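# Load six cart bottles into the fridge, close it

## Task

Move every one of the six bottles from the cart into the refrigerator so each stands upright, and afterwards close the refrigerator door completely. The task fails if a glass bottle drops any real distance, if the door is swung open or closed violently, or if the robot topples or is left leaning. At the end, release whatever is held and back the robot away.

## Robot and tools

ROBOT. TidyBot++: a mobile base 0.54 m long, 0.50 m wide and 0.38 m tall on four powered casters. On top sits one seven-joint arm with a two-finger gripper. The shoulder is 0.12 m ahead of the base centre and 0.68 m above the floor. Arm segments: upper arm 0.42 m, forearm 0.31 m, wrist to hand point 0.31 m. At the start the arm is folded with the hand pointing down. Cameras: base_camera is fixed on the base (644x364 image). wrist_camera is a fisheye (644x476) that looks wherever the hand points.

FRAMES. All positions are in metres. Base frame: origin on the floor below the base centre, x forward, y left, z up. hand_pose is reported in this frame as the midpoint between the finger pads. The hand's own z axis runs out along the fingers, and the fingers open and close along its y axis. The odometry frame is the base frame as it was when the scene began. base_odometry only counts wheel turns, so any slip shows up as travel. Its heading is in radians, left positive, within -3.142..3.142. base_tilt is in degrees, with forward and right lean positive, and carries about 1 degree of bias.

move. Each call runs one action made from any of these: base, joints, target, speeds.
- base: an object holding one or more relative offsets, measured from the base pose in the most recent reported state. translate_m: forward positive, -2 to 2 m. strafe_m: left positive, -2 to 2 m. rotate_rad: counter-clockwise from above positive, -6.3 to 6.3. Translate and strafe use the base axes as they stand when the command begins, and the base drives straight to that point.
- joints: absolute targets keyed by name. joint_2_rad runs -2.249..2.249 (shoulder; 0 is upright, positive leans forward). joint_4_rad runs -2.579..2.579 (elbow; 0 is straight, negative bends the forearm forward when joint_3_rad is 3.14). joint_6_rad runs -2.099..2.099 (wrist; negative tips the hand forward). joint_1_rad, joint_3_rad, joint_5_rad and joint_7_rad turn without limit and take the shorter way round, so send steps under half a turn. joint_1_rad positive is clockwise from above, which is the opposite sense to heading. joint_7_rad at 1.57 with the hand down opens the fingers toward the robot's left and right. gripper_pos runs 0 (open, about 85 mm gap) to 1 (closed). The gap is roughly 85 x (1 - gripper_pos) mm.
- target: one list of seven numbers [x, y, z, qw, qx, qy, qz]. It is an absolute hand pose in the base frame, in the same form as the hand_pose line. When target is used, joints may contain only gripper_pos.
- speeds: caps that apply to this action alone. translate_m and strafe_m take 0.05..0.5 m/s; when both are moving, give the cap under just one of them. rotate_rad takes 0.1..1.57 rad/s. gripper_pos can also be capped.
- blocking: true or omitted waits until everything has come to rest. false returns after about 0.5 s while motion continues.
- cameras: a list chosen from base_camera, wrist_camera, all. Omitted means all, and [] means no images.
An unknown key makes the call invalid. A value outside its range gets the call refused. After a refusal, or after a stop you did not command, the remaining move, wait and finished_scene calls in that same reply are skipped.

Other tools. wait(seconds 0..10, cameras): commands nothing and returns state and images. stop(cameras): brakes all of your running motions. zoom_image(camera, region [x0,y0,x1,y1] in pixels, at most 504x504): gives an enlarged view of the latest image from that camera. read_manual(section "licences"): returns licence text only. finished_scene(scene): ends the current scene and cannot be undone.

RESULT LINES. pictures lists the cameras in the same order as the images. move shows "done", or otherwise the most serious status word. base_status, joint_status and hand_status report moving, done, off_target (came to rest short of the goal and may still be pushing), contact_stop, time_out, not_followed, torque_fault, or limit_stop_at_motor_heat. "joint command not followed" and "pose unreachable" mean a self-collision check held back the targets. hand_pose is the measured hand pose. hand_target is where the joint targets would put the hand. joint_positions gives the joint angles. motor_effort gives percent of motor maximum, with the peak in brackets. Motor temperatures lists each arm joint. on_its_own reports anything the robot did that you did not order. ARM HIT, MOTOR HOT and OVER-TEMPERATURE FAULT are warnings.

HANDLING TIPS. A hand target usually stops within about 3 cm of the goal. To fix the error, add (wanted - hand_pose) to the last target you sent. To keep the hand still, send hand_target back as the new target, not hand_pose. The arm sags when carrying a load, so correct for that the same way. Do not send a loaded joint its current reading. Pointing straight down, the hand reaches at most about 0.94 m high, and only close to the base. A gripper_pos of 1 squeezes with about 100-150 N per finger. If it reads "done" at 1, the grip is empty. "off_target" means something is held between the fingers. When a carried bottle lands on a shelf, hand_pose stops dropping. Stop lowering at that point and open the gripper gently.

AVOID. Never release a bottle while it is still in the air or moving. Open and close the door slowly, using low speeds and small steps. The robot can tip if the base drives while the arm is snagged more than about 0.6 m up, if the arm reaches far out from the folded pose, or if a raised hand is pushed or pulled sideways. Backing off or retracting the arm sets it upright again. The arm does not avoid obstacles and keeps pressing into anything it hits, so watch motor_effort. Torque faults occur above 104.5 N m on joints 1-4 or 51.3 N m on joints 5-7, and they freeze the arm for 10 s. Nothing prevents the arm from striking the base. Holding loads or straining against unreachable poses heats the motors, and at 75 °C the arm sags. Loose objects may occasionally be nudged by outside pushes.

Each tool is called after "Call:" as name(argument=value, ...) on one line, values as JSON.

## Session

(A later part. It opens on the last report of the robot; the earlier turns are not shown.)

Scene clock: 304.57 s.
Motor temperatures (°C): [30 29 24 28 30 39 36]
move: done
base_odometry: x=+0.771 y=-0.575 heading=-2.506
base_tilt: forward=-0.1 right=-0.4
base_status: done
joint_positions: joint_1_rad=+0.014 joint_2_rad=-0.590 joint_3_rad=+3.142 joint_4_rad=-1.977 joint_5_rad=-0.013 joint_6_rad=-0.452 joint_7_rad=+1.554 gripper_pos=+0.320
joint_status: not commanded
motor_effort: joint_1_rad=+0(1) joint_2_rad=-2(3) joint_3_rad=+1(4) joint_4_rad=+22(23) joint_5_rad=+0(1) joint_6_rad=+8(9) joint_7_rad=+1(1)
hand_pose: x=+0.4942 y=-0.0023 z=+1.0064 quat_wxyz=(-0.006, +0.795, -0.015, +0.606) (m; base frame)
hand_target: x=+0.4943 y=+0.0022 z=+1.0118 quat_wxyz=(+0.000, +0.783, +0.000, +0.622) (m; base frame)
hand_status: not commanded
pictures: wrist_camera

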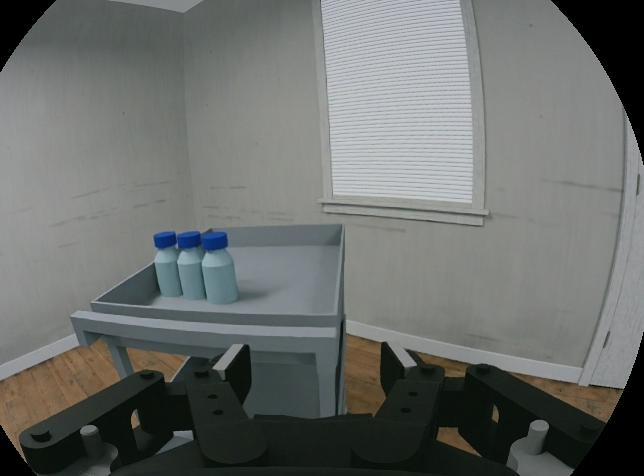

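Call:
move(base={"translate_m":0.1195,"strafe_m":-0.08}, joints={"joint_1_rad":-0.35,"joint_2_rad":0.215,"joint_3_rad":3.14,"joint_4_rad":-1.47,"joint_5_rad":0,"joint_6_rad":-0.18,"joint_7_rad":1.57,"gripper_pos":0.28}, cameras=["wrist_camera"])

Scene clock: 308.00 s.
Motor temperatures (°C): [30 29 24 28 30 39 36]
move: done
base_odometry: x=+0.627 y=-0.582 heading=-2.507
base_tilt: forward=-0.1 right=-0.5
base_status: done
joint_positions: joint_1_rad=-0.334 joint_2_rad=+0.226 joint_3_rad=+3.142 joint_4_rad=-1.491 joint_5_rad=-0.013 joint_6_rad=-0.234 joint_7_rad=+1.554 gripper_pos=+0.280
joint_status: all done
motor_effort: joint_1_rad=-1(2) joint_2_rad=-30(33) joint_3_rad=+1(4) joint_4_rad=+22(24) joint_5_rad=+0(1) joint_6_rad=+8(9) joint_7_rad=+1(3)
hand_pose: x=+0.7742 y=+0.2301 z=+0.9304 quat_wxyz=(-0.102, +0.818, +0.127, +0.551) (m; base frame)
hand_target: x=+0.7757 y=+0.2422 z=+0.9668 quat_wxyz=(-0.105, +0.791, +0.140, +0.587) (m; base frame)
hand_status: not commanded
pictures: wrist_camera

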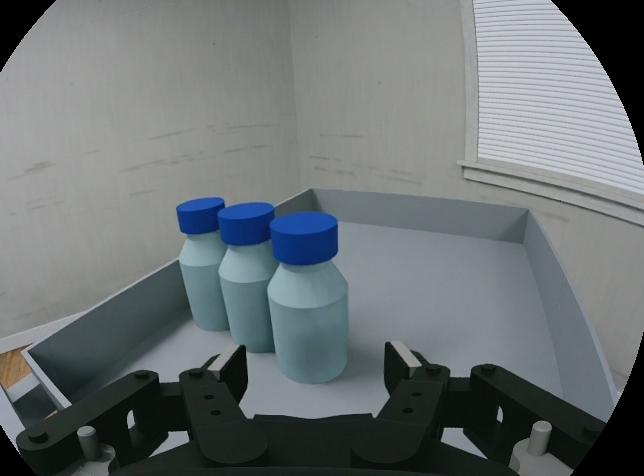

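Call:
move(base={"translate_m":0.0537,"strafe_m":0.0285}, speeds={"translate_m":0.2}, joints={"joint_1_rad":-0.35,"joint_2_rad":0.215,"joint_4_rad":-1.47,"joint_6_rad":-0.145}, cameras=["wrist_camera"])

Scene clock: 309.67 s.
Motor temperatures (°C): [30 29 24 28 30 39 36]
move: done
base_odometry: x=+0.601 y=-0.636 heading=-2.508
base_tilt: forward=+0.0 right=-0.5
base_status: done
joint_positions: joint_1_rad=-0.336 joint_2_rad=+0.234 joint_3_rad=+3.142 joint_4_rad=-1.486 joint_5_rad=-0.013 joint_6_rad=-0.190 joint_7_rad=+1.554 gripper_pos=+0.280
joint_status: all done
motor_effort: joint_1_rad=+0(2) joint_2_rad=-30(34) joint_3_rad=+0(1) joint_4_rad=+22(24) joint_5_rad=+0(0) joint_6_rad=+8(9) joint_7_rad=+1(1)
hand_pose: x=+0.7813 y=+0.2331 z=+0.9407 quat_wxyz=(-0.106, +0.807, +0.125, +0.568) (m; base frame)
hand_target: x=+0.7785 y=+0.2433 z=+0.9773 quat_wxyz=(-0.107, +0.780, +0.138, +0.600) (m; base frame)
hand_status: not commanded
pictures: wrist_camera

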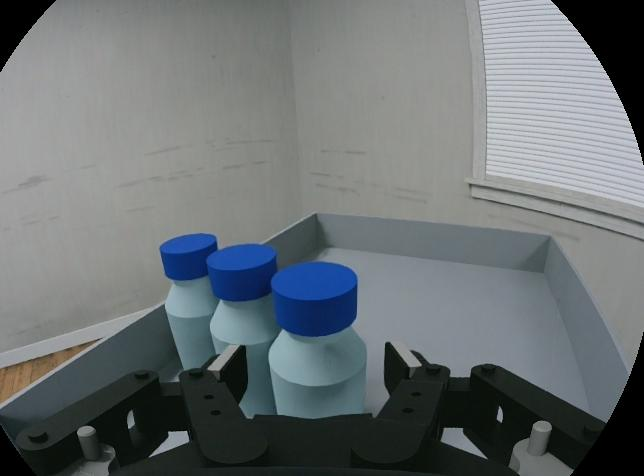

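Call:
move(base={"translate_m":0.0515,"strafe_m":0.018}, speeds={"translate_m":0.12}, cameras=["wrist_camera"])

Scene clock: 311.10 s.
Motor temperatures (°C): [30 29 24 28 30 39 36]
move: done
base_odometry: x=+0.570 y=-0.682 heading=-2.507
base_tilt: forward=-0.1 right=-0.5
base_status: done
joint_positions: joint_1_rad=-0.336 joint_2_rad=+0.231 joint_3_rad=+3.142 joint_4_rad=-1.485 joint_5_rad=-0.013 joint_6_rad=-0.190 joint_7_rad=+1.554 gripper_pos=+0.280
joint_status: not commanded
motor_effort: joint_1_rad=+0(3) joint_2_rad=-31(32) joint_3_rad=+0(2) joint_4_rad=+22(23) joint_5_rad=+0(0) joint_6_rad=+8(8) joint_7_rad=+1(1)
hand_pose: x=+0.7806 y=+0.2332 z=+0.9434 quat_wxyz=(-0.106, +0.806, +0.125, +0.569) (m; base frame)
hand_target: x=+0.7785 y=+0.2433 z=+0.9773 quat_wxyz=(-0.107, +0.780, +0.138, +0.600) (m; base frame)
hand_status: not commanded
pictures: wrist_camera

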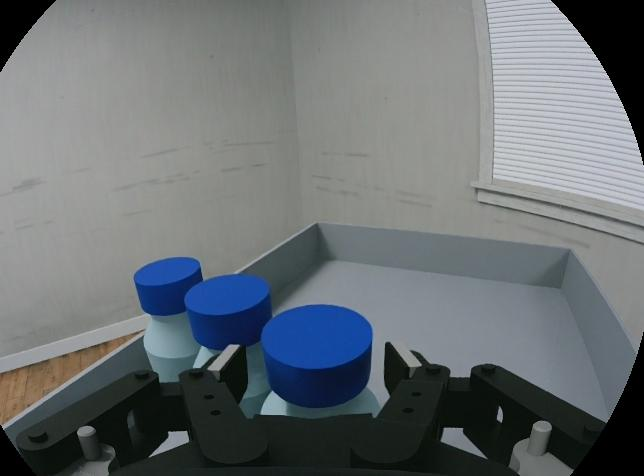

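Call:
move(base={"translate_m":0.0145,"strafe_m":0.005}, speeds={"translate_m":0.12}, joints={"joint_2_rad":0.21,"joint_4_rad":-1.455,"joint_6_rad":-0.155}, cameras=["wrist_camera"])

Call:
move(joints={"gripper_pos":0.65}, cameras=["wrist_camera"])

Scene clock: 312.33 s.
Motor temperatures (°C): [30 29 24 28 30 39 36]
move: done
base_odometry: x=+0.561 y=-0.694 heading=-2.507
base_tilt: forward=-0.1 right=-0.4
base_status: done
joint_positions: joint_1_rad=-0.336 joint_2_rad=+0.228 joint_3_rad=+3.142 joint_4_rad=-1.469 joint_5_rad=-0.013 joint_6_rad=-0.190 joint_7_rad=+1.554 gripper_pos=+0.280
joint_status: all done
motor_effort: joint_1_rad=+0(1) joint_2_rad=-30(33) joint_3_rad=+1(2) joint_4_rad=+22(25) joint_5_rad=+0(0) joint_6_rad=+8(9) joint_7_rad=+1(1)
hand_pose: x=+0.7820 y=+0.2338 z=+0.9554 quat_wxyz=(-0.107, +0.800, +0.125, +0.577) (m; base frame)
hand_target: x=+0.7780 y=+0.2430 z=+0.9870 quat_wxyz=(-0.108, +0.777, +0.138, +0.604) (m; base frame)
hand_status: not commanded
pictures: wrist_camera

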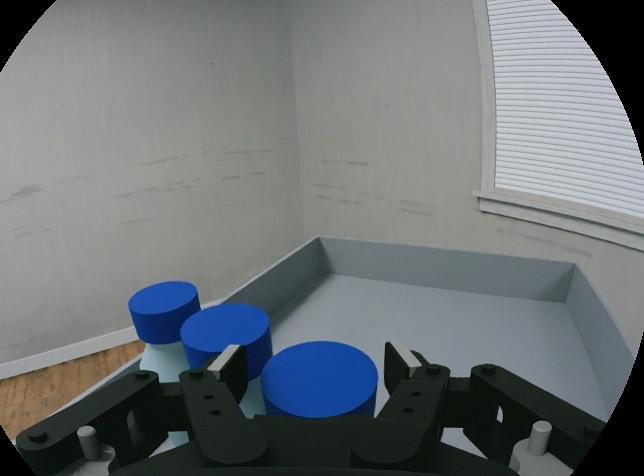

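Scene clock: 313.07 s.
Motor temperatures (°C): [30 29 24 28 30 39 36]
move: off_target
base_odometry: x=+0.561 y=-0.694 heading=-2.507
base_tilt: forward=+0.0 right=-0.5
base_status: not commanded
joint_positions: joint_1_rad=-0.336 joint_2_rad=+0.228 joint_3_rad=+3.142 joint_4_rad=-1.468 joint_5_rad=-0.013 joint_6_rad=-0.190 joint_7_rad=+1.554 gripper_pos=+0.459
joint_status: gripper_pos off_target (ended at +0.459, target +0.650)
motor_effort: joint_1_rad=-1(2) joint_2_rad=-31(32) joint_3_rad=+0(2) joint_4_rad=+23(24) joint_5_rad=+0(0) joint_6_rad=+9(10) joint_7_rad=+1(1)
hand_pose: x=+0.7819 y=+0.2338 z=+0.9561 quat_wxyz=(-0.108, +0.800, +0.125, +0.578) (m; base frame)
hand_target: x=+0.7780 y=+0.2430 z=+0.9870 quat_wxyz=(-0.108, +0.777, +0.138, +0.604) (m; base frame)
hand_status: not commanded
pictures: wrist_camera

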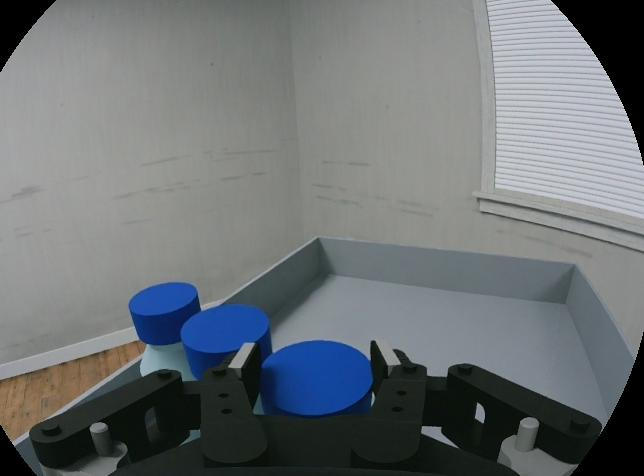

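Call:
move(joints={"gripper_pos":0.75}, cameras=[])

Call:
move(joints={"joint_2_rad":0.195,"joint_4_rad":-1.34,"joint_6_rad":-0.245}, cameras=["wrist_camera"])

Call:
move(joints={"joint_2_rad":0.19,"joint_4_rad":-0.88,"joint_6_rad":-0.63}, cameras=["wrist_camera"])

Scene clock: 313.90 s.
Motor temperatures (°C): [30 29 24 28 30 39 36]
move: off_target
base_odometry: x=+0.561 y=-0.694 heading=-2.507
base_tilt: forward=-0.1 right=-0.5
base_status: not commanded
joint_positions: joint_1_rad=-0.336 joint_2_rad=+0.228 joint_3_rad=+3.142 joint_4_rad=-1.468 joint_5_rad=-0.013 joint_6_rad=-0.190 joint_7_rad=+1.554 gripper_pos=+0.459
joint_status: gripper_pos off_target (ended at +0.459, target +0.750)
motor_effort: joint_1_rad=-1(1) joint_2_rad=-31(31) joint_3_rad=+0(1) joint_4_rad=+23(24) joint_5_rad=+0(0) joint_6_rad=+9(9) joint_7_rad=+1(1)
hand_pose: x=+0.7819 y=+0.2338 z=+0.9561 quat_wxyz=(-0.108, +0.800, +0.125, +0.578) (m; base frame)
hand_target: x=+0.7780 y=+0.2430 z=+0.9870 quat_wxyz=(-0.108, +0.777, +0.138, +0.604) (m; base frame)
hand_status: not commanded
pictures: none
No camera images: "cameras" was empty.

Scene clock: 314.90 s.
Motor temperatures (°C): [30 29 24 28 30 39 36]
move: off_target
base_odometry: x=+0.561 y=-0.694 heading=-2.507
base_tilt: forward=+0.0 right=-0.4
base_status: not commanded
joint_positions: joint_1_rad=-0.336 joint_2_rad=+0.238 joint_3_rad=+3.142 joint_4_rad=-1.387 joint_5_rad=-0.013 joint_6_rad=-0.256 joint_7_rad=+1.554 gripper_pos=+0.459
joint_status: joint_2_rad off_target (ended at +0.238, target +0.195); joint_4_rad off_target (ended at -1.387, target -1.340); the others done
motor_effort: joint_1_rad=-3(3) joint_2_rad=-36(38) joint_3_rad=-2(3) joint_4_rad=+28(29) joint_5_rad=-1(1) joint_6_rad=+13(14) joint_7_rad=+1(1)
hand_pose: x=+0.7882 y=+0.2362 z=+0.9787 quat_wxyz=(-0.108, +0.798, +0.125, +0.579) (m; base frame)
hand_target: x=+0.7759 y=+0.2423 z=+1.0412 quat_wxyz=(-0.110, +0.765, +0.135, +0.620) (m; base frame)
hand_status: not commanded
pictures: wrist_camera

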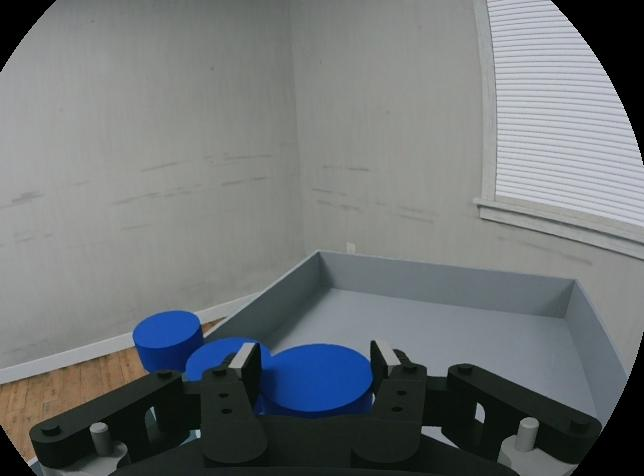

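Scene clock: 316.87 s.
Motor temperatures (°C): [30 29 24 28 30 39 36]
move: off_target
base_odometry: x=+0.561 y=-0.694 heading=-2.507
base_tilt: forward=+0.0 right=-0.5
base_status: not commanded
joint_positions: joint_1_rad=-0.337 joint_2_rad=+0.232 joint_3_rad=+3.142 joint_4_rad=-0.920 joint_5_rad=-0.013 joint_6_rad=-0.624 joint_7_rad=+1.554 gripper_pos=+0.459
joint_status: joint_2_rad off_target (ended at +0.232, target +0.190); joint_4_rad off_target (ended at -0.920, target -0.880); the others done
motor_effort: joint_1_rad=+0(3) joint_2_rad=-35(39) joint_3_rad=+1(2) joint_4_rad=+26(30) joint_5_rad=+0(1) joint_6_rad=+12(14) joint_7_rad=+1(1)
hand_pose: x=+0.7676 y=+0.2313 z=+1.1559 quat_wxyz=(-0.117, +0.766, +0.122, +0.620) (m; base frame)
hand_target: x=+0.7419 y=+0.2298 z=+1.2059 quat_wxyz=(-0.116, +0.740, +0.131, +0.650) (m; base frame)
hand_status: not commanded
pictures: wrist_camera

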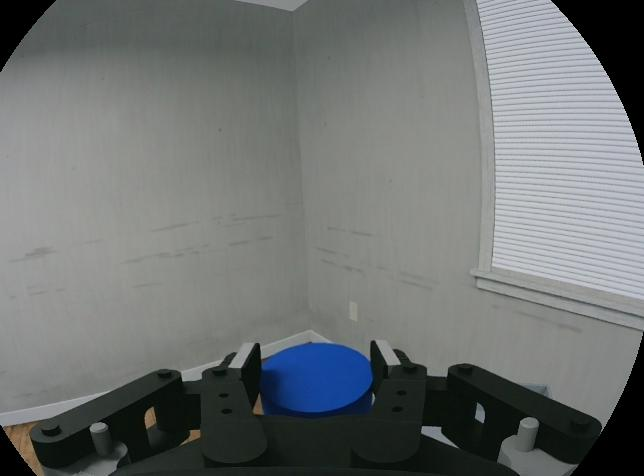

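Call:
move(base={"translate_m":-0.2426,"strafe_m":-0.0647}, joints={"joint_1_rad":0,"joint_2_rad":-0.5,"joint_4_rad":-1.48,"joint_6_rad":-0.87}, cameras=[])

Call:
move(base={"rotate_rad":2.622}, speeds={"rotate_rad":1.2})

Scene clock: 319.30 s.
Motor temperatures (°C): [30 29 24 28 30 39 36]
move: done
base_odometry: x=+0.719 y=-0.498 heading=-2.507
base_tilt: forward=-0.1 right=-0.4
base_status: done
joint_positions: joint_1_rad=-0.018 joint_2_rad=-0.480 joint_3_rad=+3.142 joint_4_rad=-1.482 joint_5_rad=-0.013 joint_6_rad=-0.865 joint_7_rad=+1.554 gripper_pos=+0.459
joint_status: all done
motor_effort: joint_1_rad=+0(2) joint_2_rad=-6(41) joint_3_rad=+1(2) joint_4_rad=+25(28) joint_5_rad=+0(1) joint_6_rad=+12(13) joint_7_rad=+1(1)
hand_pose: x=+0.4870 y=+0.0109 z=+1.1333 quat_wxyz=(-0.016, +0.804, +0.000, +0.595) (m; base frame)
hand_target: x=+0.4776 y=+0.0022 z=+1.1404 quat_wxyz=(+0.000, +0.799, +0.000, +0.602) (m; base frame)
hand_status: not commanded
pictures: none
No camera images: "cameras" was empty.

Scene clock: 322.53 s.
Motor temperatures (°C): [30 29 24 28 30 39 36]
move: done
base_odometry: x=+0.719 y=-0.498 heading=+0.114
base_tilt: forward=-0.1 right=-0.5
base_status: done
joint_positions: joint_1_rad=-0.013 joint_2_rad=-0.480 joint_3_rad=+3.142 joint_4_rad=-1.482 joint_5_rad=-0.013 joint_6_rad=-0.866 joint_7_rad=+1.554 gripper_pos=+0.459
joint_status: not commanded
motor_effort: joint_1_rad=+0(1) joint_2_rad=-6(8) joint_3_rad=+1(3) joint_4_rad=+24(25) joint_5_rad=+0(1) joint_6_rad=+12(12) joint_7_rad=+1(1)
hand_pose: x=+0.4871 y=+0.0091 z=+1.1333 quat_wxyz=(-0.015, +0.804, -0.002, +0.595) (m; base frame)
hand_target: x=+0.4776 y=+0.0022 z=+1.1404 quat_wxyz=(+0.000, +0.799, +0.000, +0.602) (m; base frame)
hand_status: not commanded
pictures: base_camera, wrist_camera

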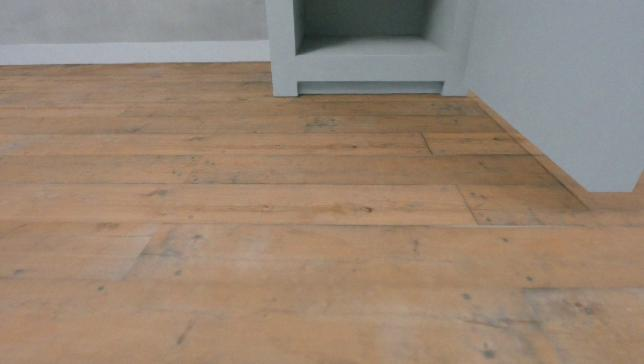

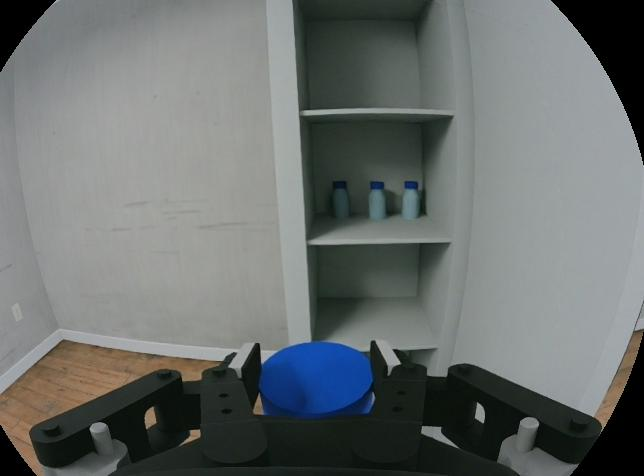

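Call:
move(base={"translate_m":0.5,"strafe_m":-0.1,"rotate_rad":0.014}, joints={"joint_1_rad":0.15,"joint_2_rad":0.205,"joint_4_rad":-0.76,"joint_6_rad":-0.78}, cameras=["wrist_camera"])

Scene clock: 326.37 s.
Motor temperatures (°C): [30 29 24 28 30 39 36]
move: off_target
base_odometry: x=+1.227 y=-0.541 heading=+0.129
base_tilt: forward=-0.1 right=-0.4
base_status: done
joint_positions: joint_1_rad=+0.134 joint_2_rad=+0.257 joint_3_rad=+3.141 joint_4_rad=-0.801 joint_5_rad=-0.013 joint_6_rad=-0.853 joint_7_rad=+1.554 gripper_pos=+0.459
joint_status: joint_2_rad off_target (ended at +0.257, target +0.205); joint_4_rad off_target (ended at -0.801, target -0.760); the others done
motor_effort: joint_1_rad=+0(2) joint_2_rad=-35(42) joint_3_rad=+0(4) joint_4_rad=+25(28) joint_5_rad=+0(2) joint_6_rad=+11(13) joint_7_rad=+1(1)
hand_pose: x=+0.7878 y=-0.0859 z=+1.1392 quat_wxyz=(+0.028, +0.814, -0.062, +0.577) (m; base frame)
hand_target: x=+0.7627 y=-0.0950 z=+1.2188 quat_wxyz=(+0.047, +0.764, -0.057, +0.641) (m; base frame)
hand_status: not commanded
pictures: wrist_camera

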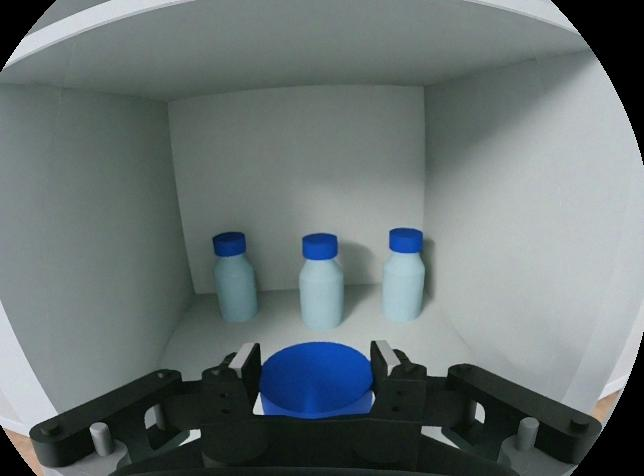

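Call:
move(base={"translate_m":0.262,"strafe_m":-0.012}, speeds={"translate_m":0.2}, joints={"joint_1_rad":0.4}, cameras=["wrist_camera"])

Scene clock: 329.00 s.
Motor temperatures (°C): [30 29 24 28 30 39 36]
move: done
base_odometry: x=+1.489 y=-0.519 heading=+0.129
base_tilt: forward=+0.0 right=-0.4
base_status: done
joint_positions: joint_1_rad=+0.396 joint_2_rad=+0.252 joint_3_rad=+3.141 joint_4_rad=-0.798 joint_5_rad=-0.013 joint_6_rad=-0.852 joint_7_rad=+1.554 gripper_pos=+0.459
joint_status: all done
motor_effort: joint_1_rad=+0(4) joint_2_rad=-34(37) joint_3_rad=+0(2) joint_4_rad=+25(26) joint_5_rad=+0(1) joint_6_rad=+11(12) joint_7_rad=+1(1)
hand_pose: x=+0.7406 y=-0.2551 z=+1.1444 quat_wxyz=(+0.103, +0.797, -0.167, +0.571) (m; base frame)
hand_target: x=+0.7191 y=-0.2513 z=+1.2188 quat_wxyz=(+0.127, +0.751, -0.152, +0.630) (m; base frame)
hand_status: not commanded
pictures: wrist_camera

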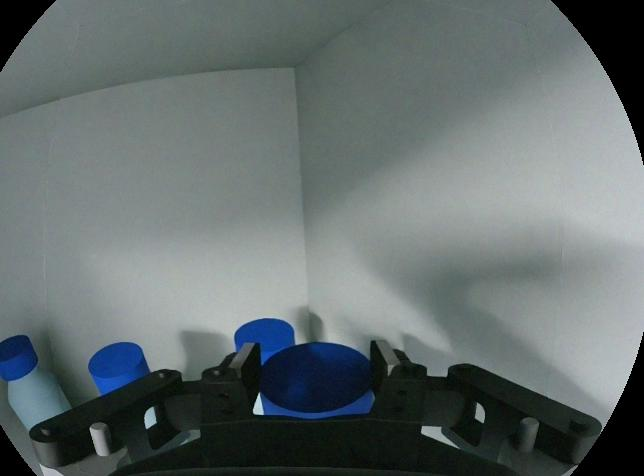

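Call:
move(joints={"joint_2_rad":0.195,"joint_4_rad":-0.95,"joint_6_rad":-0.62}, cameras=["wrist_camera"])

Call:
move(joints={"joint_2_rad":0.175,"joint_4_rad":-1.02,"joint_6_rad":-0.56}, cameras=["wrist_camera"])

Scene clock: 330.77 s.
Motor temperatures (°C): [30 29 24 28 30 39 36]
move: off_target
base_odometry: x=+1.489 y=-0.519 heading=+0.129
base_tilt: forward=-0.1 right=-0.4
base_status: not commanded
joint_positions: joint_1_rad=+0.396 joint_2_rad=+0.245 joint_3_rad=+3.141 joint_4_rad=-0.956 joint_5_rad=-0.013 joint_6_rad=-0.701 joint_7_rad=+1.554 gripper_pos=+0.459
joint_status: joint_2_rad off_target (ended at +0.245, target +0.195); the others done
motor_effort: joint_1_rad=+0(1) joint_2_rad=-35(37) joint_3_rad=+0(1) joint_4_rad=+26(28) joint_5_rad=+0(0) joint_6_rad=+11(13) joint_7_rad=+1(1)
hand_pose: x=+0.7567 y=-0.2622 z=+1.1026 quat_wxyz=(+0.104, +0.796, -0.168, +0.572) (m; base frame)
hand_target: x=+0.7400 y=-0.2601 z=+1.1644 quat_wxyz=(+0.125, +0.757, -0.153, +0.623) (m; base frame)
hand_status: not commanded
pictures: wrist_camera

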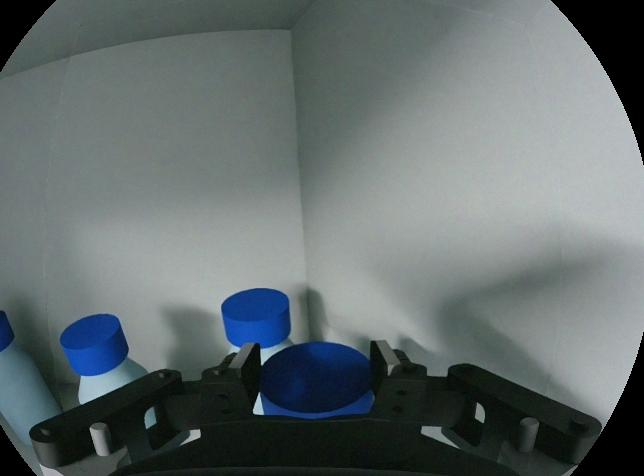

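Scene clock: 331.87 s.
Motor temperatures (°C): [30 29 24 28 30 39 36]
move: off_target
base_odometry: x=+1.489 y=-0.519 heading=+0.129
base_tilt: forward=-0.1 right=-0.5
base_status: not commanded
joint_positions: joint_1_rad=+0.396 joint_2_rad=+0.230 joint_3_rad=+3.141 joint_4_rad=-1.022 joint_5_rad=-0.013 joint_6_rad=-0.640 joint_7_rad=+1.554 gripper_pos=+0.459
joint_status: joint_2_rad off_target (ended at +0.230, target +0.175); the others done
motor_effort: joint_1_rad=+0(1) joint_2_rad=-34(36) joint_3_rad=+0(1) joint_4_rad=+27(28) joint_5_rad=+0(0) joint_6_rad=+11(12) joint_7_rad=+1(1)
hand_pose: x=+0.7569 y=-0.2626 z=+1.0918 quat_wxyz=(+0.104, +0.793, -0.168, +0.576) (m; base frame)
hand_target: x=+0.7386 y=-0.2595 z=+1.1545 quat_wxyz=(+0.126, +0.754, -0.153, +0.627) (m; base frame)
hand_status: not commanded
pictures: wrist_camera

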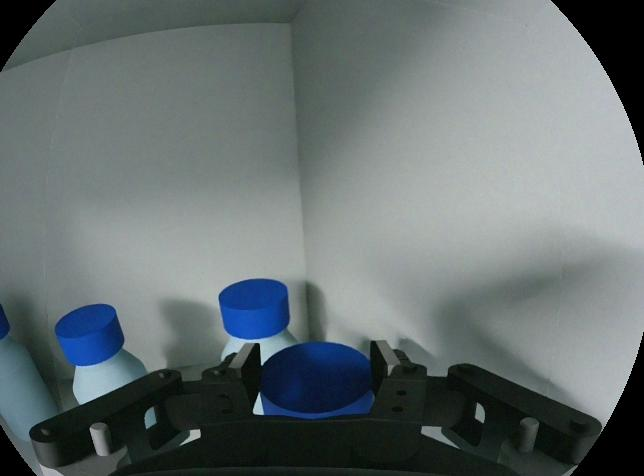

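Call:
move(joints={"joint_2_rad":0.165,"joint_4_rad":-1.06,"joint_6_rad":-0.53}, cameras=[])

Call:
move(joints={"joint_2_rad":0.158,"joint_4_rad":-1.10,"joint_6_rad":-0.51}, cameras=[])

Call:
move(joints={"joint_2_rad":0.153,"joint_4_rad":-1.14,"joint_6_rad":-0.48}, cameras=[])

Call:
move(joints={"joint_2_rad":0.15,"joint_4_rad":-1.18,"joint_6_rad":-0.46}, cameras=["wrist_camera"])

Scene clock: 333.03 s.
Motor temperatures (°C): [30 29 24 28 30 39 36]
move: off_target
base_odometry: x=+1.489 y=-0.519 heading=+0.129
base_tilt: forward=-0.1 right=-0.5
base_status: not commanded
joint_positions: joint_1_rad=+0.396 joint_2_rad=+0.220 joint_3_rad=+3.141 joint_4_rad=-1.062 joint_5_rad=-0.013 joint_6_rad=-0.608 joint_7_rad=+1.554 gripper_pos=+0.459
joint_status: joint_2_rad off_target (ended at +0.220, target +0.165); the others done
motor_effort: joint_1_rad=+0(1) joint_2_rad=-34(36) joint_3_rad=+0(1) joint_4_rad=+26(28) joint_5_rad=+0(0) joint_6_rad=+11(12) joint_7_rad=+1(1)
hand_pose: x=+0.7559 y=-0.2622 z=+1.0839 quat_wxyz=(+0.105, +0.793, -0.168, +0.576) (m; base frame)
hand_target: x=+0.7378 y=-0.2591 z=+1.1464 quat_wxyz=(+0.126, +0.754, -0.153, +0.627) (m; base frame)
hand_status: not commanded
pictures: none
No camera images: "cameras" was empty.

Scene clock: 333.70 s.
Motor temperatures (°C): [30 29 24 28 30 39 36]
move: off_target
base_odometry: x=+1.489 y=-0.519 heading=+0.129
base_tilt: forward=-0.1 right=-0.4
base_status: not commanded
joint_positions: joint_1_rad=+0.396 joint_2_rad=+0.206 joint_3_rad=+3.141 joint_4_rad=-1.095 joint_5_rad=-0.013 joint_6_rad=-0.581 joint_7_rad=+1.554 gripper_pos=+0.459
joint_status: joint_2_rad off_target (ended at +0.206, target +0.158); the others done
motor_effort: joint_1_rad=+0(1) joint_2_rad=-33(35) joint_3_rad=+0(1) joint_4_rad=+26(27) joint_5_rad=+0(0) joint_6_rad=+11(12) joint_7_rad=+1(1)
hand_pose: x=+0.7526 y=-0.2610 z=+1.0826 quat_wxyz=(+0.105, +0.790, -0.168, +0.580) (m; base frame)
hand_target: x=+0.7375 y=-0.2590 z=+1.1331 quat_wxyz=(+0.125, +0.758, -0.153, +0.622) (m; base frame)
hand_status: not commanded
pictures: none
No camera images: "cameras" was empty.

Scene clock: 334.40 s.
Motor temperatures (°C): [30 29 24 28 30 39 36]
move: off_target
base_odometry: x=+1.489 y=-0.519 heading=+0.129
base_tilt: forward=-0.1 right=-0.4
base_status: not commanded
joint_positions: joint_1_rad=+0.396 joint_2_rad=+0.193 joint_3_rad=+3.141 joint_4_rad=-1.129 joint_5_rad=-0.013 joint_6_rad=-0.543 joint_7_rad=+1.554 gripper_pos=+0.459
joint_status: joint_2_rad off_target (ended at +0.193, target +0.153); the others done
motor_effort: joint_1_rad=+0(1) joint_2_rad=-32(34) joint_3_rad=+1(1) joint_4_rad=+25(25) joint_5_rad=+1(1) joint_6_rad=+10(11) joint_7_rad=+1(1)
hand_pose: x=+0.7507 y=-0.2603 z=+1.0820 quat_wxyz=(+0.107, +0.786, -0.167, +0.586) (m; base frame)
hand_target: x=+0.7383 y=-0.2593 z=+1.1214 quat_wxyz=(+0.125, +0.759, -0.154, +0.620) (m; base frame)
hand_status: not commanded
pictures: none
No camera images: "cameras" was empty.

Scene clock: 335.07 s.
Motor temperatures (°C): [30 29 24 28 30 39 36]
move: done
base_odometry: x=+1.489 y=-0.519 heading=+0.129
base_tilt: forward=-0.1 right=-0.4
base_status: not commanded
joint_positions: joint_1_rad=+0.396 joint_2_rad=+0.181 joint_3_rad=+3.141 joint_4_rad=-1.159 joint_5_rad=-0.013 joint_6_rad=-0.511 joint_7_rad=+1.554 gripper_pos=+0.459
joint_status: all done
motor_effort: joint_1_rad=+0(1) joint_2_rad=-30(32) joint_3_rad=+0(1) joint_4_rad=+22(24) joint_5_rad=+0(1) joint_6_rad=+8(10) joint_7_rad=+1(1)
hand_pose: x=+0.7484 y=-0.2594 z=+1.0818 quat_wxyz=(+0.108, +0.781, -0.166, +0.592) (m; base frame)
hand_target: x=+0.7388 y=-0.2596 z=+1.1051 quat_wxyz=(+0.123, +0.765, -0.155, +0.613) (m; base frame)
hand_status: not commanded
pictures: wrist_camera

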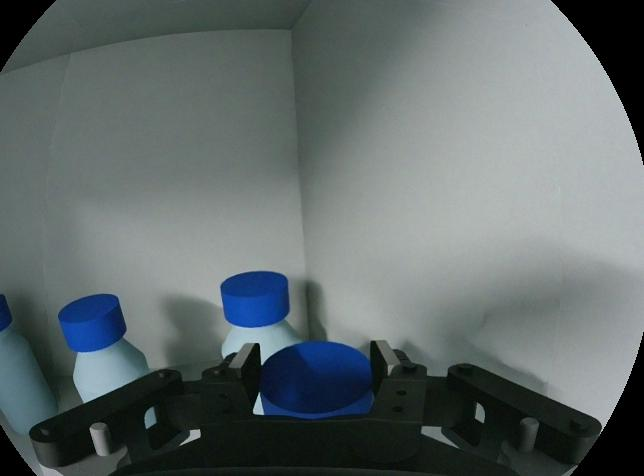

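Call:
move(joints={"joint_2_rad":0.15,"joint_4_rad":-1.19,"joint_6_rad":-0.49}, cameras=["wrist_camera"])

Scene clock: 337.77 s.
Motor temperatures (°C): [30 29 24 28 30 39 36]
move: done
base_odometry: x=+1.489 y=-0.519 heading=+0.129
base_tilt: forward=+0.0 right=-0.5
base_status: not commanded
joint_positions: joint_1_rad=+0.396 joint_2_rad=+0.177 joint_3_rad=+3.141 joint_4_rad=-1.163 joint_5_rad=-0.013 joint_6_rad=-0.511 joint_7_rad=+1.554 gripper_pos=+0.459
joint_status: all done
motor_effort: joint_1_rad=-1(1) joint_2_rad=-28(30) joint_3_rad=+0(1) joint_4_rad=+22(23) joint_5_rad=+0(0) joint_6_rad=+7(8) joint_7_rad=+1(1)
hand_pose: x=+0.7470 y=-0.2589 z=+1.0819 quat_wxyz=(+0.108, +0.781, -0.166, +0.592) (m; base frame)
hand_target: x=+0.7368 y=-0.2587 z=+1.0900 quat_wxyz=(+0.120, +0.777, -0.157, +0.598) (m; base frame)
hand_status: not commanded
pictures: wrist_camera

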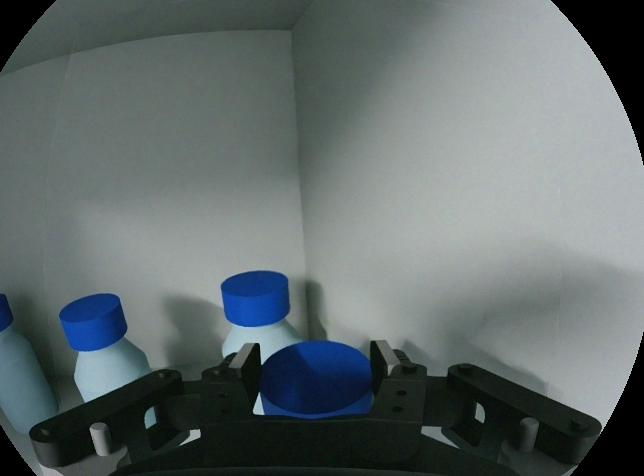

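Call:
move(joints={"joint_6_rad":-0.54}, cameras=[])

Call:
move(joints={"gripper_pos":0.34}, cameras=["wrist_camera"])

Scene clock: 338.63 s.
Motor temperatures (°C): [30 29 24 28 30 39 36]
move: done
base_odometry: x=+1.489 y=-0.519 heading=+0.129
base_tilt: forward=+0.0 right=-0.4
base_status: not commanded
joint_positions: joint_1_rad=+0.396 joint_2_rad=+0.168 joint_3_rad=+3.141 joint_4_rad=-1.165 joint_5_rad=-0.013 joint_6_rad=-0.527 joint_7_rad=+1.554 gripper_pos=+0.459
joint_status: all done
motor_effort: joint_1_rad=+0(1) joint_2_rad=-27(29) joint_3_rad=+1(1) joint_4_rad=+21(24) joint_5_rad=+1(1) joint_6_rad=+7(10) joint_7_rad=+1(2)
hand_pose: x=+0.7425 y=-0.2569 z=+1.0815 quat_wxyz=(+0.107, +0.784, -0.167, +0.588) (m; base frame)
hand_target: x=+0.7328 y=-0.2570 z=+1.0750 quat_wxyz=(+0.116, +0.792, -0.160, +0.578) (m; base frame)
hand_status: not commanded
pictures: none
No camera images: "cameras" was empty.

Scene clock: 339.40 s.
Motor temperatures (°C): [30 29 24 28 30 39 36]
move: done
base_odometry: x=+1.489 y=-0.519 heading=+0.129
base_tilt: forward=+0.0 right=-0.4
base_status: not commanded
joint_positions: joint_1_rad=+0.396 joint_2_rad=+0.168 joint_3_rad=+3.141 joint_4_rad=-1.166 joint_5_rad=-0.013 joint_6_rad=-0.527 joint_7_rad=+1.554 gripper_pos=+0.340
joint_status: all done
motor_effort: joint_1_rad=+0(1) joint_2_rad=-28(29) joint_3_rad=+0(1) joint_4_rad=+22(22) joint_5_rad=+0(1) joint_6_rad=+8(8) joint_7_rad=+1(1)
hand_pose: x=+0.7425 y=-0.2569 z=+1.0809 quat_wxyz=(+0.107, +0.785, -0.167, +0.588) (m; base frame)
hand_target: x=+0.7328 y=-0.2570 z=+1.0750 quat_wxyz=(+0.116, +0.792, -0.160, +0.578) (m; base frame)
hand_status: not commanded
pictures: wrist_camera

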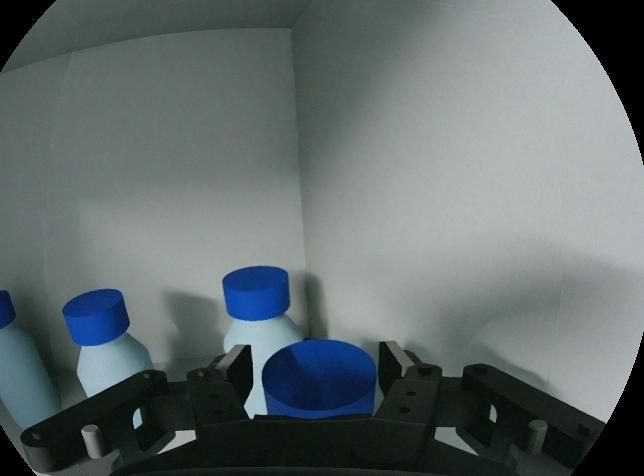

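Call:
move(joints={"gripper_pos":0.25}, cameras=[])

Call:
move(base={"translate_m":-0.1,"strafe_m":0.04}, speeds={"translate_m":0.1}, cameras=["wrist_camera"])

Scene clock: 340.27 s.
Motor temperatures (°C): [30 29 24 28 30 39 36]
move: done
base_odometry: x=+1.489 y=-0.519 heading=+0.129
base_tilt: forward=-0.1 right=-0.4
base_status: not commanded
joint_positions: joint_1_rad=+0.396 joint_2_rad=+0.168 joint_3_rad=+3.141 joint_4_rad=-1.166 joint_5_rad=-0.013 joint_6_rad=-0.527 joint_7_rad=+1.554 gripper_pos=+0.250
joint_status: all done
motor_effort: joint_1_rad=+0(1) joint_2_rad=-27(29) joint_3_rad=+1(1) joint_4_rad=+22(22) joint_5_rad=+0(0) joint_6_rad=+8(8) joint_7_rad=+1(1)
hand_pose: x=+0.7425 y=-0.2569 z=+1.0809 quat_wxyz=(+0.107, +0.785, -0.167, +0.588) (m; base frame)
hand_target: x=+0.7328 y=-0.2570 z=+1.0750 quat_wxyz=(+0.116, +0.792, -0.160, +0.578) (m; base frame)
hand_status: not commanded
pictures: none
No camera images: "cameras" was empty.

Scene clock: 341.90 s.
Motor temperatures (°C): [30 29 24 28 30 39 36]
move: done
base_odometry: x=+1.384 y=-0.492 heading=+0.129
base_tilt: forward=-0.1 right=-0.4
base_status: done
joint_positions: joint_1_rad=+0.396 joint_2_rad=+0.162 joint_3_rad=+3.141 joint_4_rad=-1.167 joint_5_rad=-0.013 joint_6_rad=-0.527 joint_7_rad=+1.554 gripper_pos=+0.250
joint_status: not commanded
motor_effort: joint_1_rad=+0(2) joint_2_rad=-28(32) joint_3_rad=+1(1) joint_4_rad=+22(23) joint_5_rad=+0(0) joint_6_rad=+8(8) joint_7_rad=+1(1)
hand_pose: x=+0.7403 y=-0.2560 z=+1.0843 quat_wxyz=(+0.107, +0.783, -0.166, +0.590) (m; base frame)
hand_target: x=+0.7328 y=-0.2570 z=+1.0750 quat_wxyz=(+0.116, +0.792, -0.160, +0.578) (m; base frame)
hand_status: not commanded
pictures: wrist_camera

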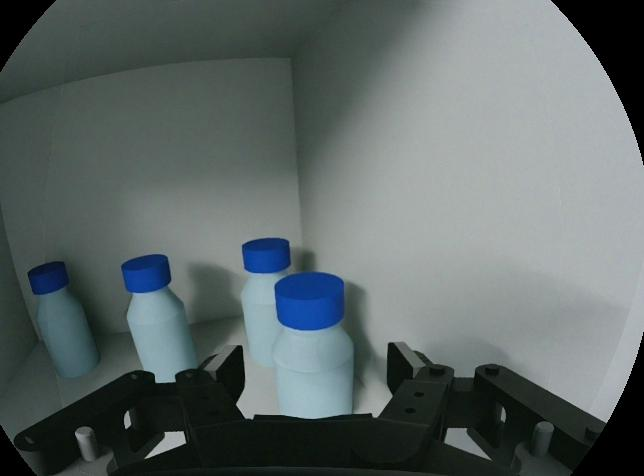

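Call:
move(base={"translate_m":-0.618}, blocking=false, cameras=[])

Call:
wait(seconds=0.7, cameras=[])

Call:
move(joints={"joint_1_rad":0,"joint_2_rad":-0.6,"joint_4_rad":-2.0,"joint_6_rad":-0.4}, cameras=["base_camera"])

Scene clock: 342.73 s.
Motor temperatures (°C): [30 29 24 28 30 39 36]
move: moving
base_odometry: x=+1.320 y=-0.500 heading=+0.129
base_tilt: forward=-0.1 right=-0.5
base_status: translate_m moving
joint_positions: joint_1_rad=+0.396 joint_2_rad=+0.167 joint_3_rad=+3.141 joint_4_rad=-1.168 joint_5_rad=-0.013 joint_6_rad=-0.527 joint_7_rad=+1.554 gripper_pos=+0.250
joint_status: not commanded
motor_effort: joint_1_rad=+0(2) joint_2_rad=-29(31) joint_3_rad=+0(2) joint_4_rad=+22(23) joint_5_rad=+0(0) joint_6_rad=+8(8) joint_7_rad=+1(1)
hand_pose: x=+0.7420 y=-0.2567 z=+1.0810 quat_wxyz=(+0.107, +0.785, -0.167, +0.588) (m; base frame)
hand_target: x=+0.7328 y=-0.2570 z=+1.0750 quat_wxyz=(+0.116, +0.792, -0.160, +0.578) (m; base frame)
hand_status: not commanded
pictures: none
No camera images: "cameras" was empty.

Scene clock: 343.43 s.
Motor temperatures (°C): [30 29 24 28 30 39 36]
earlier move: moving
base_odometry: x=+1.030 y=-0.538 heading=+0.128
base_tilt: forward=-0.1 right=-0.4
base_status: translate_m moving
joint_positions: joint_1_rad=+0.396 joint_2_rad=+0.166 joint_3_rad=+3.141 joint_4_rad=-1.168 joint_5_rad=-0.013 joint_6_rad=-0.527 joint_7_rad=+1.554 gripper_pos=+0.250
joint_status: not commanded
motor_effort: joint_1_rad=+0(2) joint_2_rad=-28(31) joint_3_rad=+0(2) joint_4_rad=+22(23) joint_5_rad=+0(0) joint_6_rad=+8(8) joint_7_rad=+1(1)
hand_pose: x=+0.7415 y=-0.2565 z=+1.0818 quat_wxyz=(+0.107, +0.784, -0.166, +0.588) (m; base frame)
hand_target: x=+0.7328 y=-0.2570 z=+1.0750 quat_wxyz=(+0.116, +0.792, -0.160, +0.578) (m; base frame)
hand_status: not commanded
wait: 0.70 s; no rest
pictures: none
No camera images: "cameras" was empty.

Scene clock: 345.53 s.
Motor temperatures (°C): [30 29 24 28 30 39 36]
move: done
base_odometry: x=+0.771 y=-0.571 heading=+0.128
base_tilt: forward=-0.1 right=-0.4
base_status: done
joint_positions: joint_1_rad=+0.018 joint_2_rad=-0.591 joint_3_rad=+3.141 joint_4_rad=-1.976 joint_5_rad=-0.013 joint_6_rad=-0.454 joint_7_rad=+1.554 gripper_pos=+0.250
joint_status: all done
motor_effort: joint_1_rad=+0(2) joint_2_rad=-1(28) joint_3_rad=+1(2) joint_4_rad=+22(24) joint_5_rad=+0(0) joint_6_rad=+8(10) joint_7_rad=+1(1)
hand_pose: x=+0.4937 y=-0.0036 z=+1.0067 quat_wxyz=(-0.005, +0.795, -0.016, +0.606) (m; base frame)
hand_target: x=+0.4944 y=+0.0022 z=+1.0118 quat_wxyz=(+0.000, +0.783, +0.000, +0.622) (m; base frame)
hand_status: not commanded
pictures: base_camera

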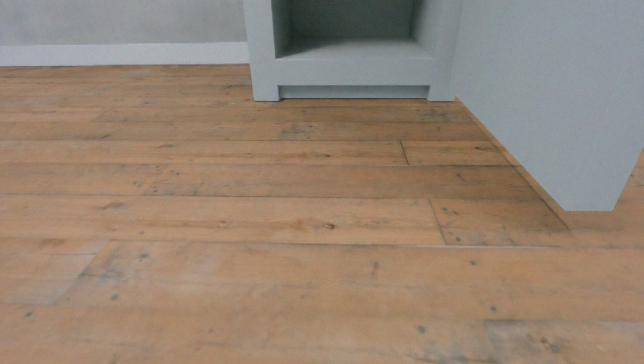

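Call:
move(base={"rotate_rad":-2.635}, speeds={"rotate_rad":1.2}, cameras=["base_camera"])

Call:
move(base={"translate_m":0.154,"strafe_m":-0.008}, speeds={"translate_m":0.2}, joints={"joint_1_rad":-0.35,"joint_2_rad":0.215,"joint_4_rad":-1.47,"joint_6_rad":-0.145}, cameras=["wrist_camera"])

Scene clock: 349.20 s.
Motor temperatures (°C): [30 29 24 28 30 39 36]
move: done
base_odometry: x=+0.771 y=-0.571 heading=-2.506
base_tilt: forward=-0.1 right=-0.5
base_status: done
joint_positions: joint_1_rad=+0.014 joint_2_rad=-0.591 joint_3_rad=+3.141 joint_4_rad=-1.976 joint_5_rad=-0.013 joint_6_rad=-0.452 joint_7_rad=+1.554 gripper_pos=+0.250
joint_status: not commanded
motor_effort: joint_1_rad=+0(1) joint_2_rad=-2(3) joint_3_rad=+1(3) joint_4_rad=+22(23) joint_5_rad=+0(1) joint_6_rad=+8(8) joint_7_rad=+1(1)
hand_pose: x=+0.4938 y=-0.0022 z=+1.0073 quat_wxyz=(-0.006, +0.794, -0.015, +0.607) (m; base frame)
hand_target: x=+0.4944 y=+0.0022 z=+1.0118 quat_wxyz=(+0.000, +0.783, +0.000, +0.622) (m; base frame)
hand_status: not commanded
pictures: base_camera

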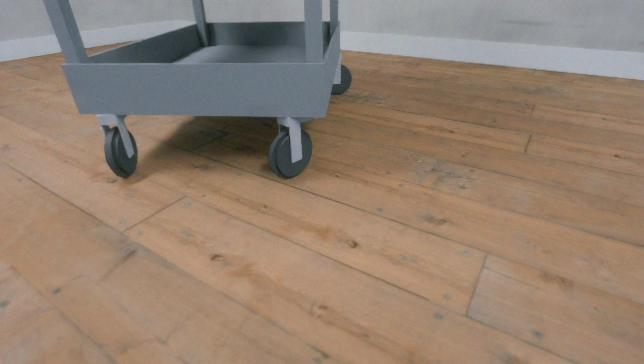

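Scene clock: 351.30 s.
Motor temperatures (°C): [30 29 24 28 30 39 36]
move: done
base_odometry: x=+0.642 y=-0.656 heading=-2.507
base_tilt: forward=-0.1 right=-0.4
base_status: done
joint_positions: joint_1_rad=-0.335 joint_2_rad=+0.225 joint_3_rad=+3.141 joint_4_rad=-1.490 joint_5_rad=-0.013 joint_6_rad=-0.200 joint_7_rad=+1.554 gripper_pos=+0.250
joint_status: all done
motor_effort: joint_1_rad=+0(1) joint_2_rad=-31(32) joint_3_rad=+0(2) joint_4_rad=+22(24) joint_5_rad=+0(0) joint_6_rad=+7(9) joint_7_rad=+1(1)
hand_pose: x=+0.7776 y=+0.2313 z=+0.9414 quat_wxyz=(-0.105, +0.808, +0.125, +0.566) (m; base frame)
hand_target: x=+0.7785 y=+0.2432 z=+0.9773 quat_wxyz=(-0.107, +0.780, +0.138, +0.600) (m; base frame)
hand_status: not commanded
pictures: wrist_camera

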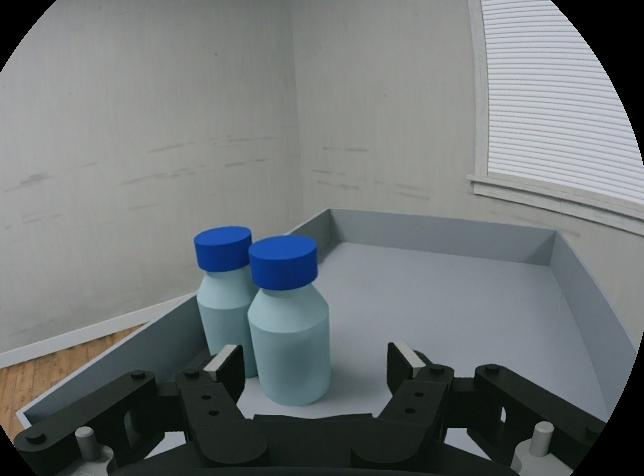

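Call:
move(base={"translate_m":0.0486,"strafe_m":0.0426}, speeds={"translate_m":0.1}, joints={"joint_2_rad":0.21,"joint_4_rad":-1.455,"joint_6_rad":-0.155,"gripper_pos":0.28}, cameras=["wrist_camera"])

Scene clock: 352.97 s.
Motor temperatures (°C): [30 29 24 28 30 39 36]
move: done
base_odometry: x=+0.628 y=-0.720 heading=-2.507
base_tilt: forward=-0.1 right=-0.5
base_status: done
joint_positions: joint_1_rad=-0.337 joint_2_rad=+0.226 joint_3_rad=+3.141 joint_4_rad=-1.472 joint_5_rad=-0.013 joint_6_rad=-0.197 joint_7_rad=+1.554 gripper_pos=+0.280
joint_status: all done
motor_effort: joint_1_rad=+0(2) joint_2_rad=-31(33) joint_3_rad=+1(1) joint_4_rad=+23(24) joint_5_rad=+0(0) joint_6_rad=+8(8) joint_7_rad=+1(1)
hand_pose: x=+0.7800 y=+0.2338 z=+0.9532 quat_wxyz=(-0.107, +0.802, +0.125, +0.574) (m; base frame)
hand_target: x=+0.7780 y=+0.2430 z=+0.9870 quat_wxyz=(-0.108, +0.777, +0.138, +0.604) (m; base frame)
hand_status: not commanded
pictures: wrist_camera

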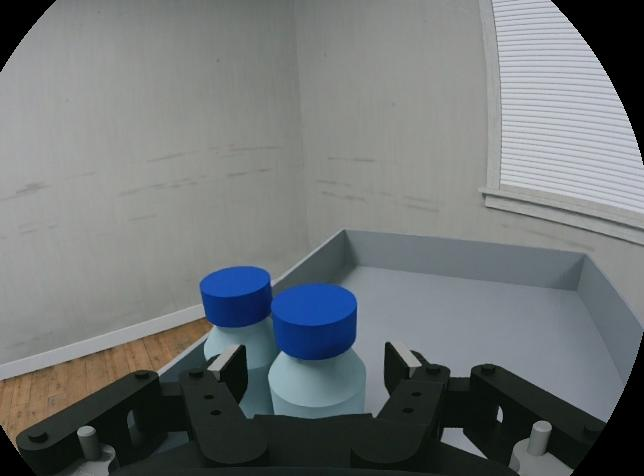

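Call:
move(base={"translate_m":0.048,"strafe_m":0.017}, speeds={"translate_m":0.08}, cameras=["wrist_camera"])

Scene clock: 354.47 s.
Motor temperatures (°C): [30 29 24 28 30 39 36]
move: done
base_odometry: x=+0.600 y=-0.762 heading=-2.507
base_tilt: forward=-0.1 right=-0.5
base_status: done
joint_positions: joint_1_rad=-0.337 joint_2_rad=+0.226 joint_3_rad=+3.141 joint_4_rad=-1.471 joint_5_rad=-0.013 joint_6_rad=-0.197 joint_7_rad=+1.554 gripper_pos=+0.280
joint_status: not commanded
motor_effort: joint_1_rad=+0(3) joint_2_rad=-30(33) joint_3_rad=+0(2) joint_4_rad=+22(23) joint_5_rad=+0(0) joint_6_rad=+8(8) joint_7_rad=+1(1)
hand_pose: x=+0.7800 y=+0.2341 z=+0.9538 quat_wxyz=(-0.107, +0.802, +0.125, +0.574) (m; base frame)
hand_target: x=+0.7780 y=+0.2430 z=+0.9870 quat_wxyz=(-0.108, +0.777, +0.138, +0.604) (m; base frame)
hand_status: not commanded
pictures: wrist_camera

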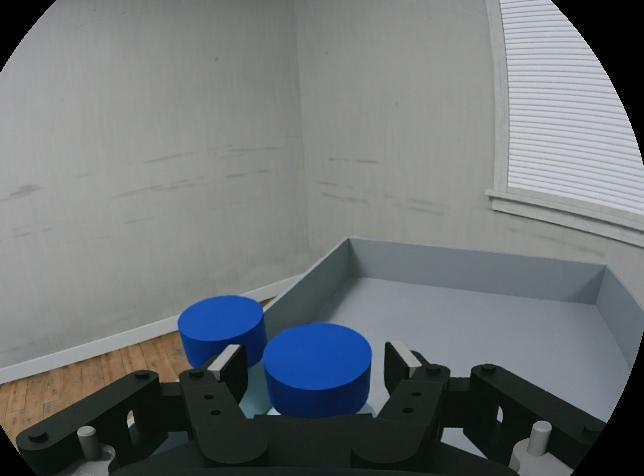

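Call:
move(base={"translate_m":0.015,"strafe_m":0.0045}, speeds={"translate_m":0.08}, cameras=["wrist_camera"])

Call:
move(joints={"gripper_pos":0.65}, cameras=["wrist_camera"])

Scene clock: 355.57 s.
Motor temperatures (°C): [30 29 24 28 30 39 36]
move: done
base_odometry: x=+0.590 y=-0.775 heading=-2.507
base_tilt: forward=-0.1 right=-0.4
base_status: done
joint_positions: joint_1_rad=-0.337 joint_2_rad=+0.229 joint_3_rad=+3.141 joint_4_rad=-1.469 joint_5_rad=-0.013 joint_6_rad=-0.197 joint_7_rad=+1.554 gripper_pos=+0.280
joint_status: not commanded
motor_effort: joint_1_rad=+0(1) joint_2_rad=-30(33) joint_3_rad=+0(1) joint_4_rad=+23(24) joint_5_rad=+0(0) joint_6_rad=+8(8) joint_7_rad=+1(1)
hand_pose: x=+0.7811 y=+0.2346 z=+0.9531 quat_wxyz=(-0.107, +0.802, +0.125, +0.574) (m; base frame)
hand_target: x=+0.7780 y=+0.2430 z=+0.9870 quat_wxyz=(-0.108, +0.777, +0.138, +0.604) (m; base frame)
hand_status: not commanded
pictures: wrist_camera

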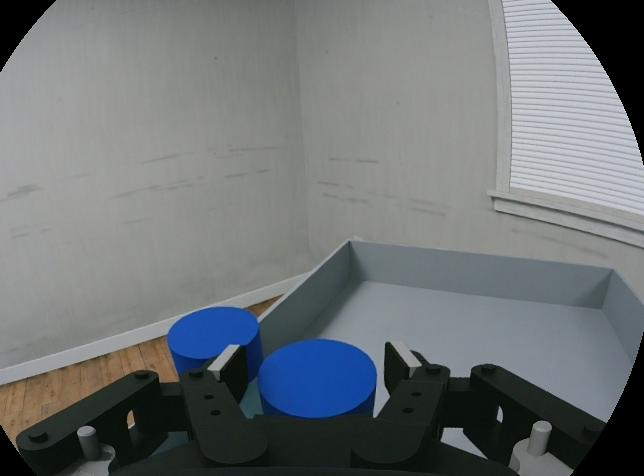

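Scene clock: 356.30 s.
Motor temperatures (°C): [30 29 24 28 30 39 36]
move: off_target
base_odometry: x=+0.590 y=-0.775 heading=-2.507
base_tilt: forward=-0.1 right=-0.5
base_status: not commanded
joint_positions: joint_1_rad=-0.337 joint_2_rad=+0.228 joint_3_rad=+3.141 joint_4_rad=-1.469 joint_5_rad=-0.013 joint_6_rad=-0.196 joint_7_rad=+1.554 gripper_pos=+0.450
joint_status: gripper_pos off_target (ended at +0.450, target +0.650)
motor_effort: joint_1_rad=-2(3) joint_2_rad=-30(31) joint_3_rad=-1(2) joint_4_rad=+24(24) joint_5_rad=+0(0) joint_6_rad=+9(9) joint_7_rad=+1(1)
hand_pose: x=+0.7810 y=+0.2345 z=+0.9536 quat_wxyz=(-0.107, +0.802, +0.125, +0.575) (m; base frame)
hand_target: x=+0.7780 y=+0.2430 z=+0.9870 quat_wxyz=(-0.108, +0.777, +0.138, +0.604) (m; base frame)
hand_status: not commanded
pictures: wrist_camera

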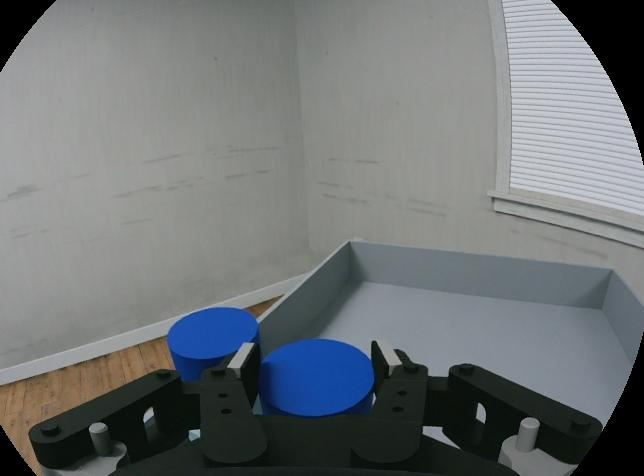

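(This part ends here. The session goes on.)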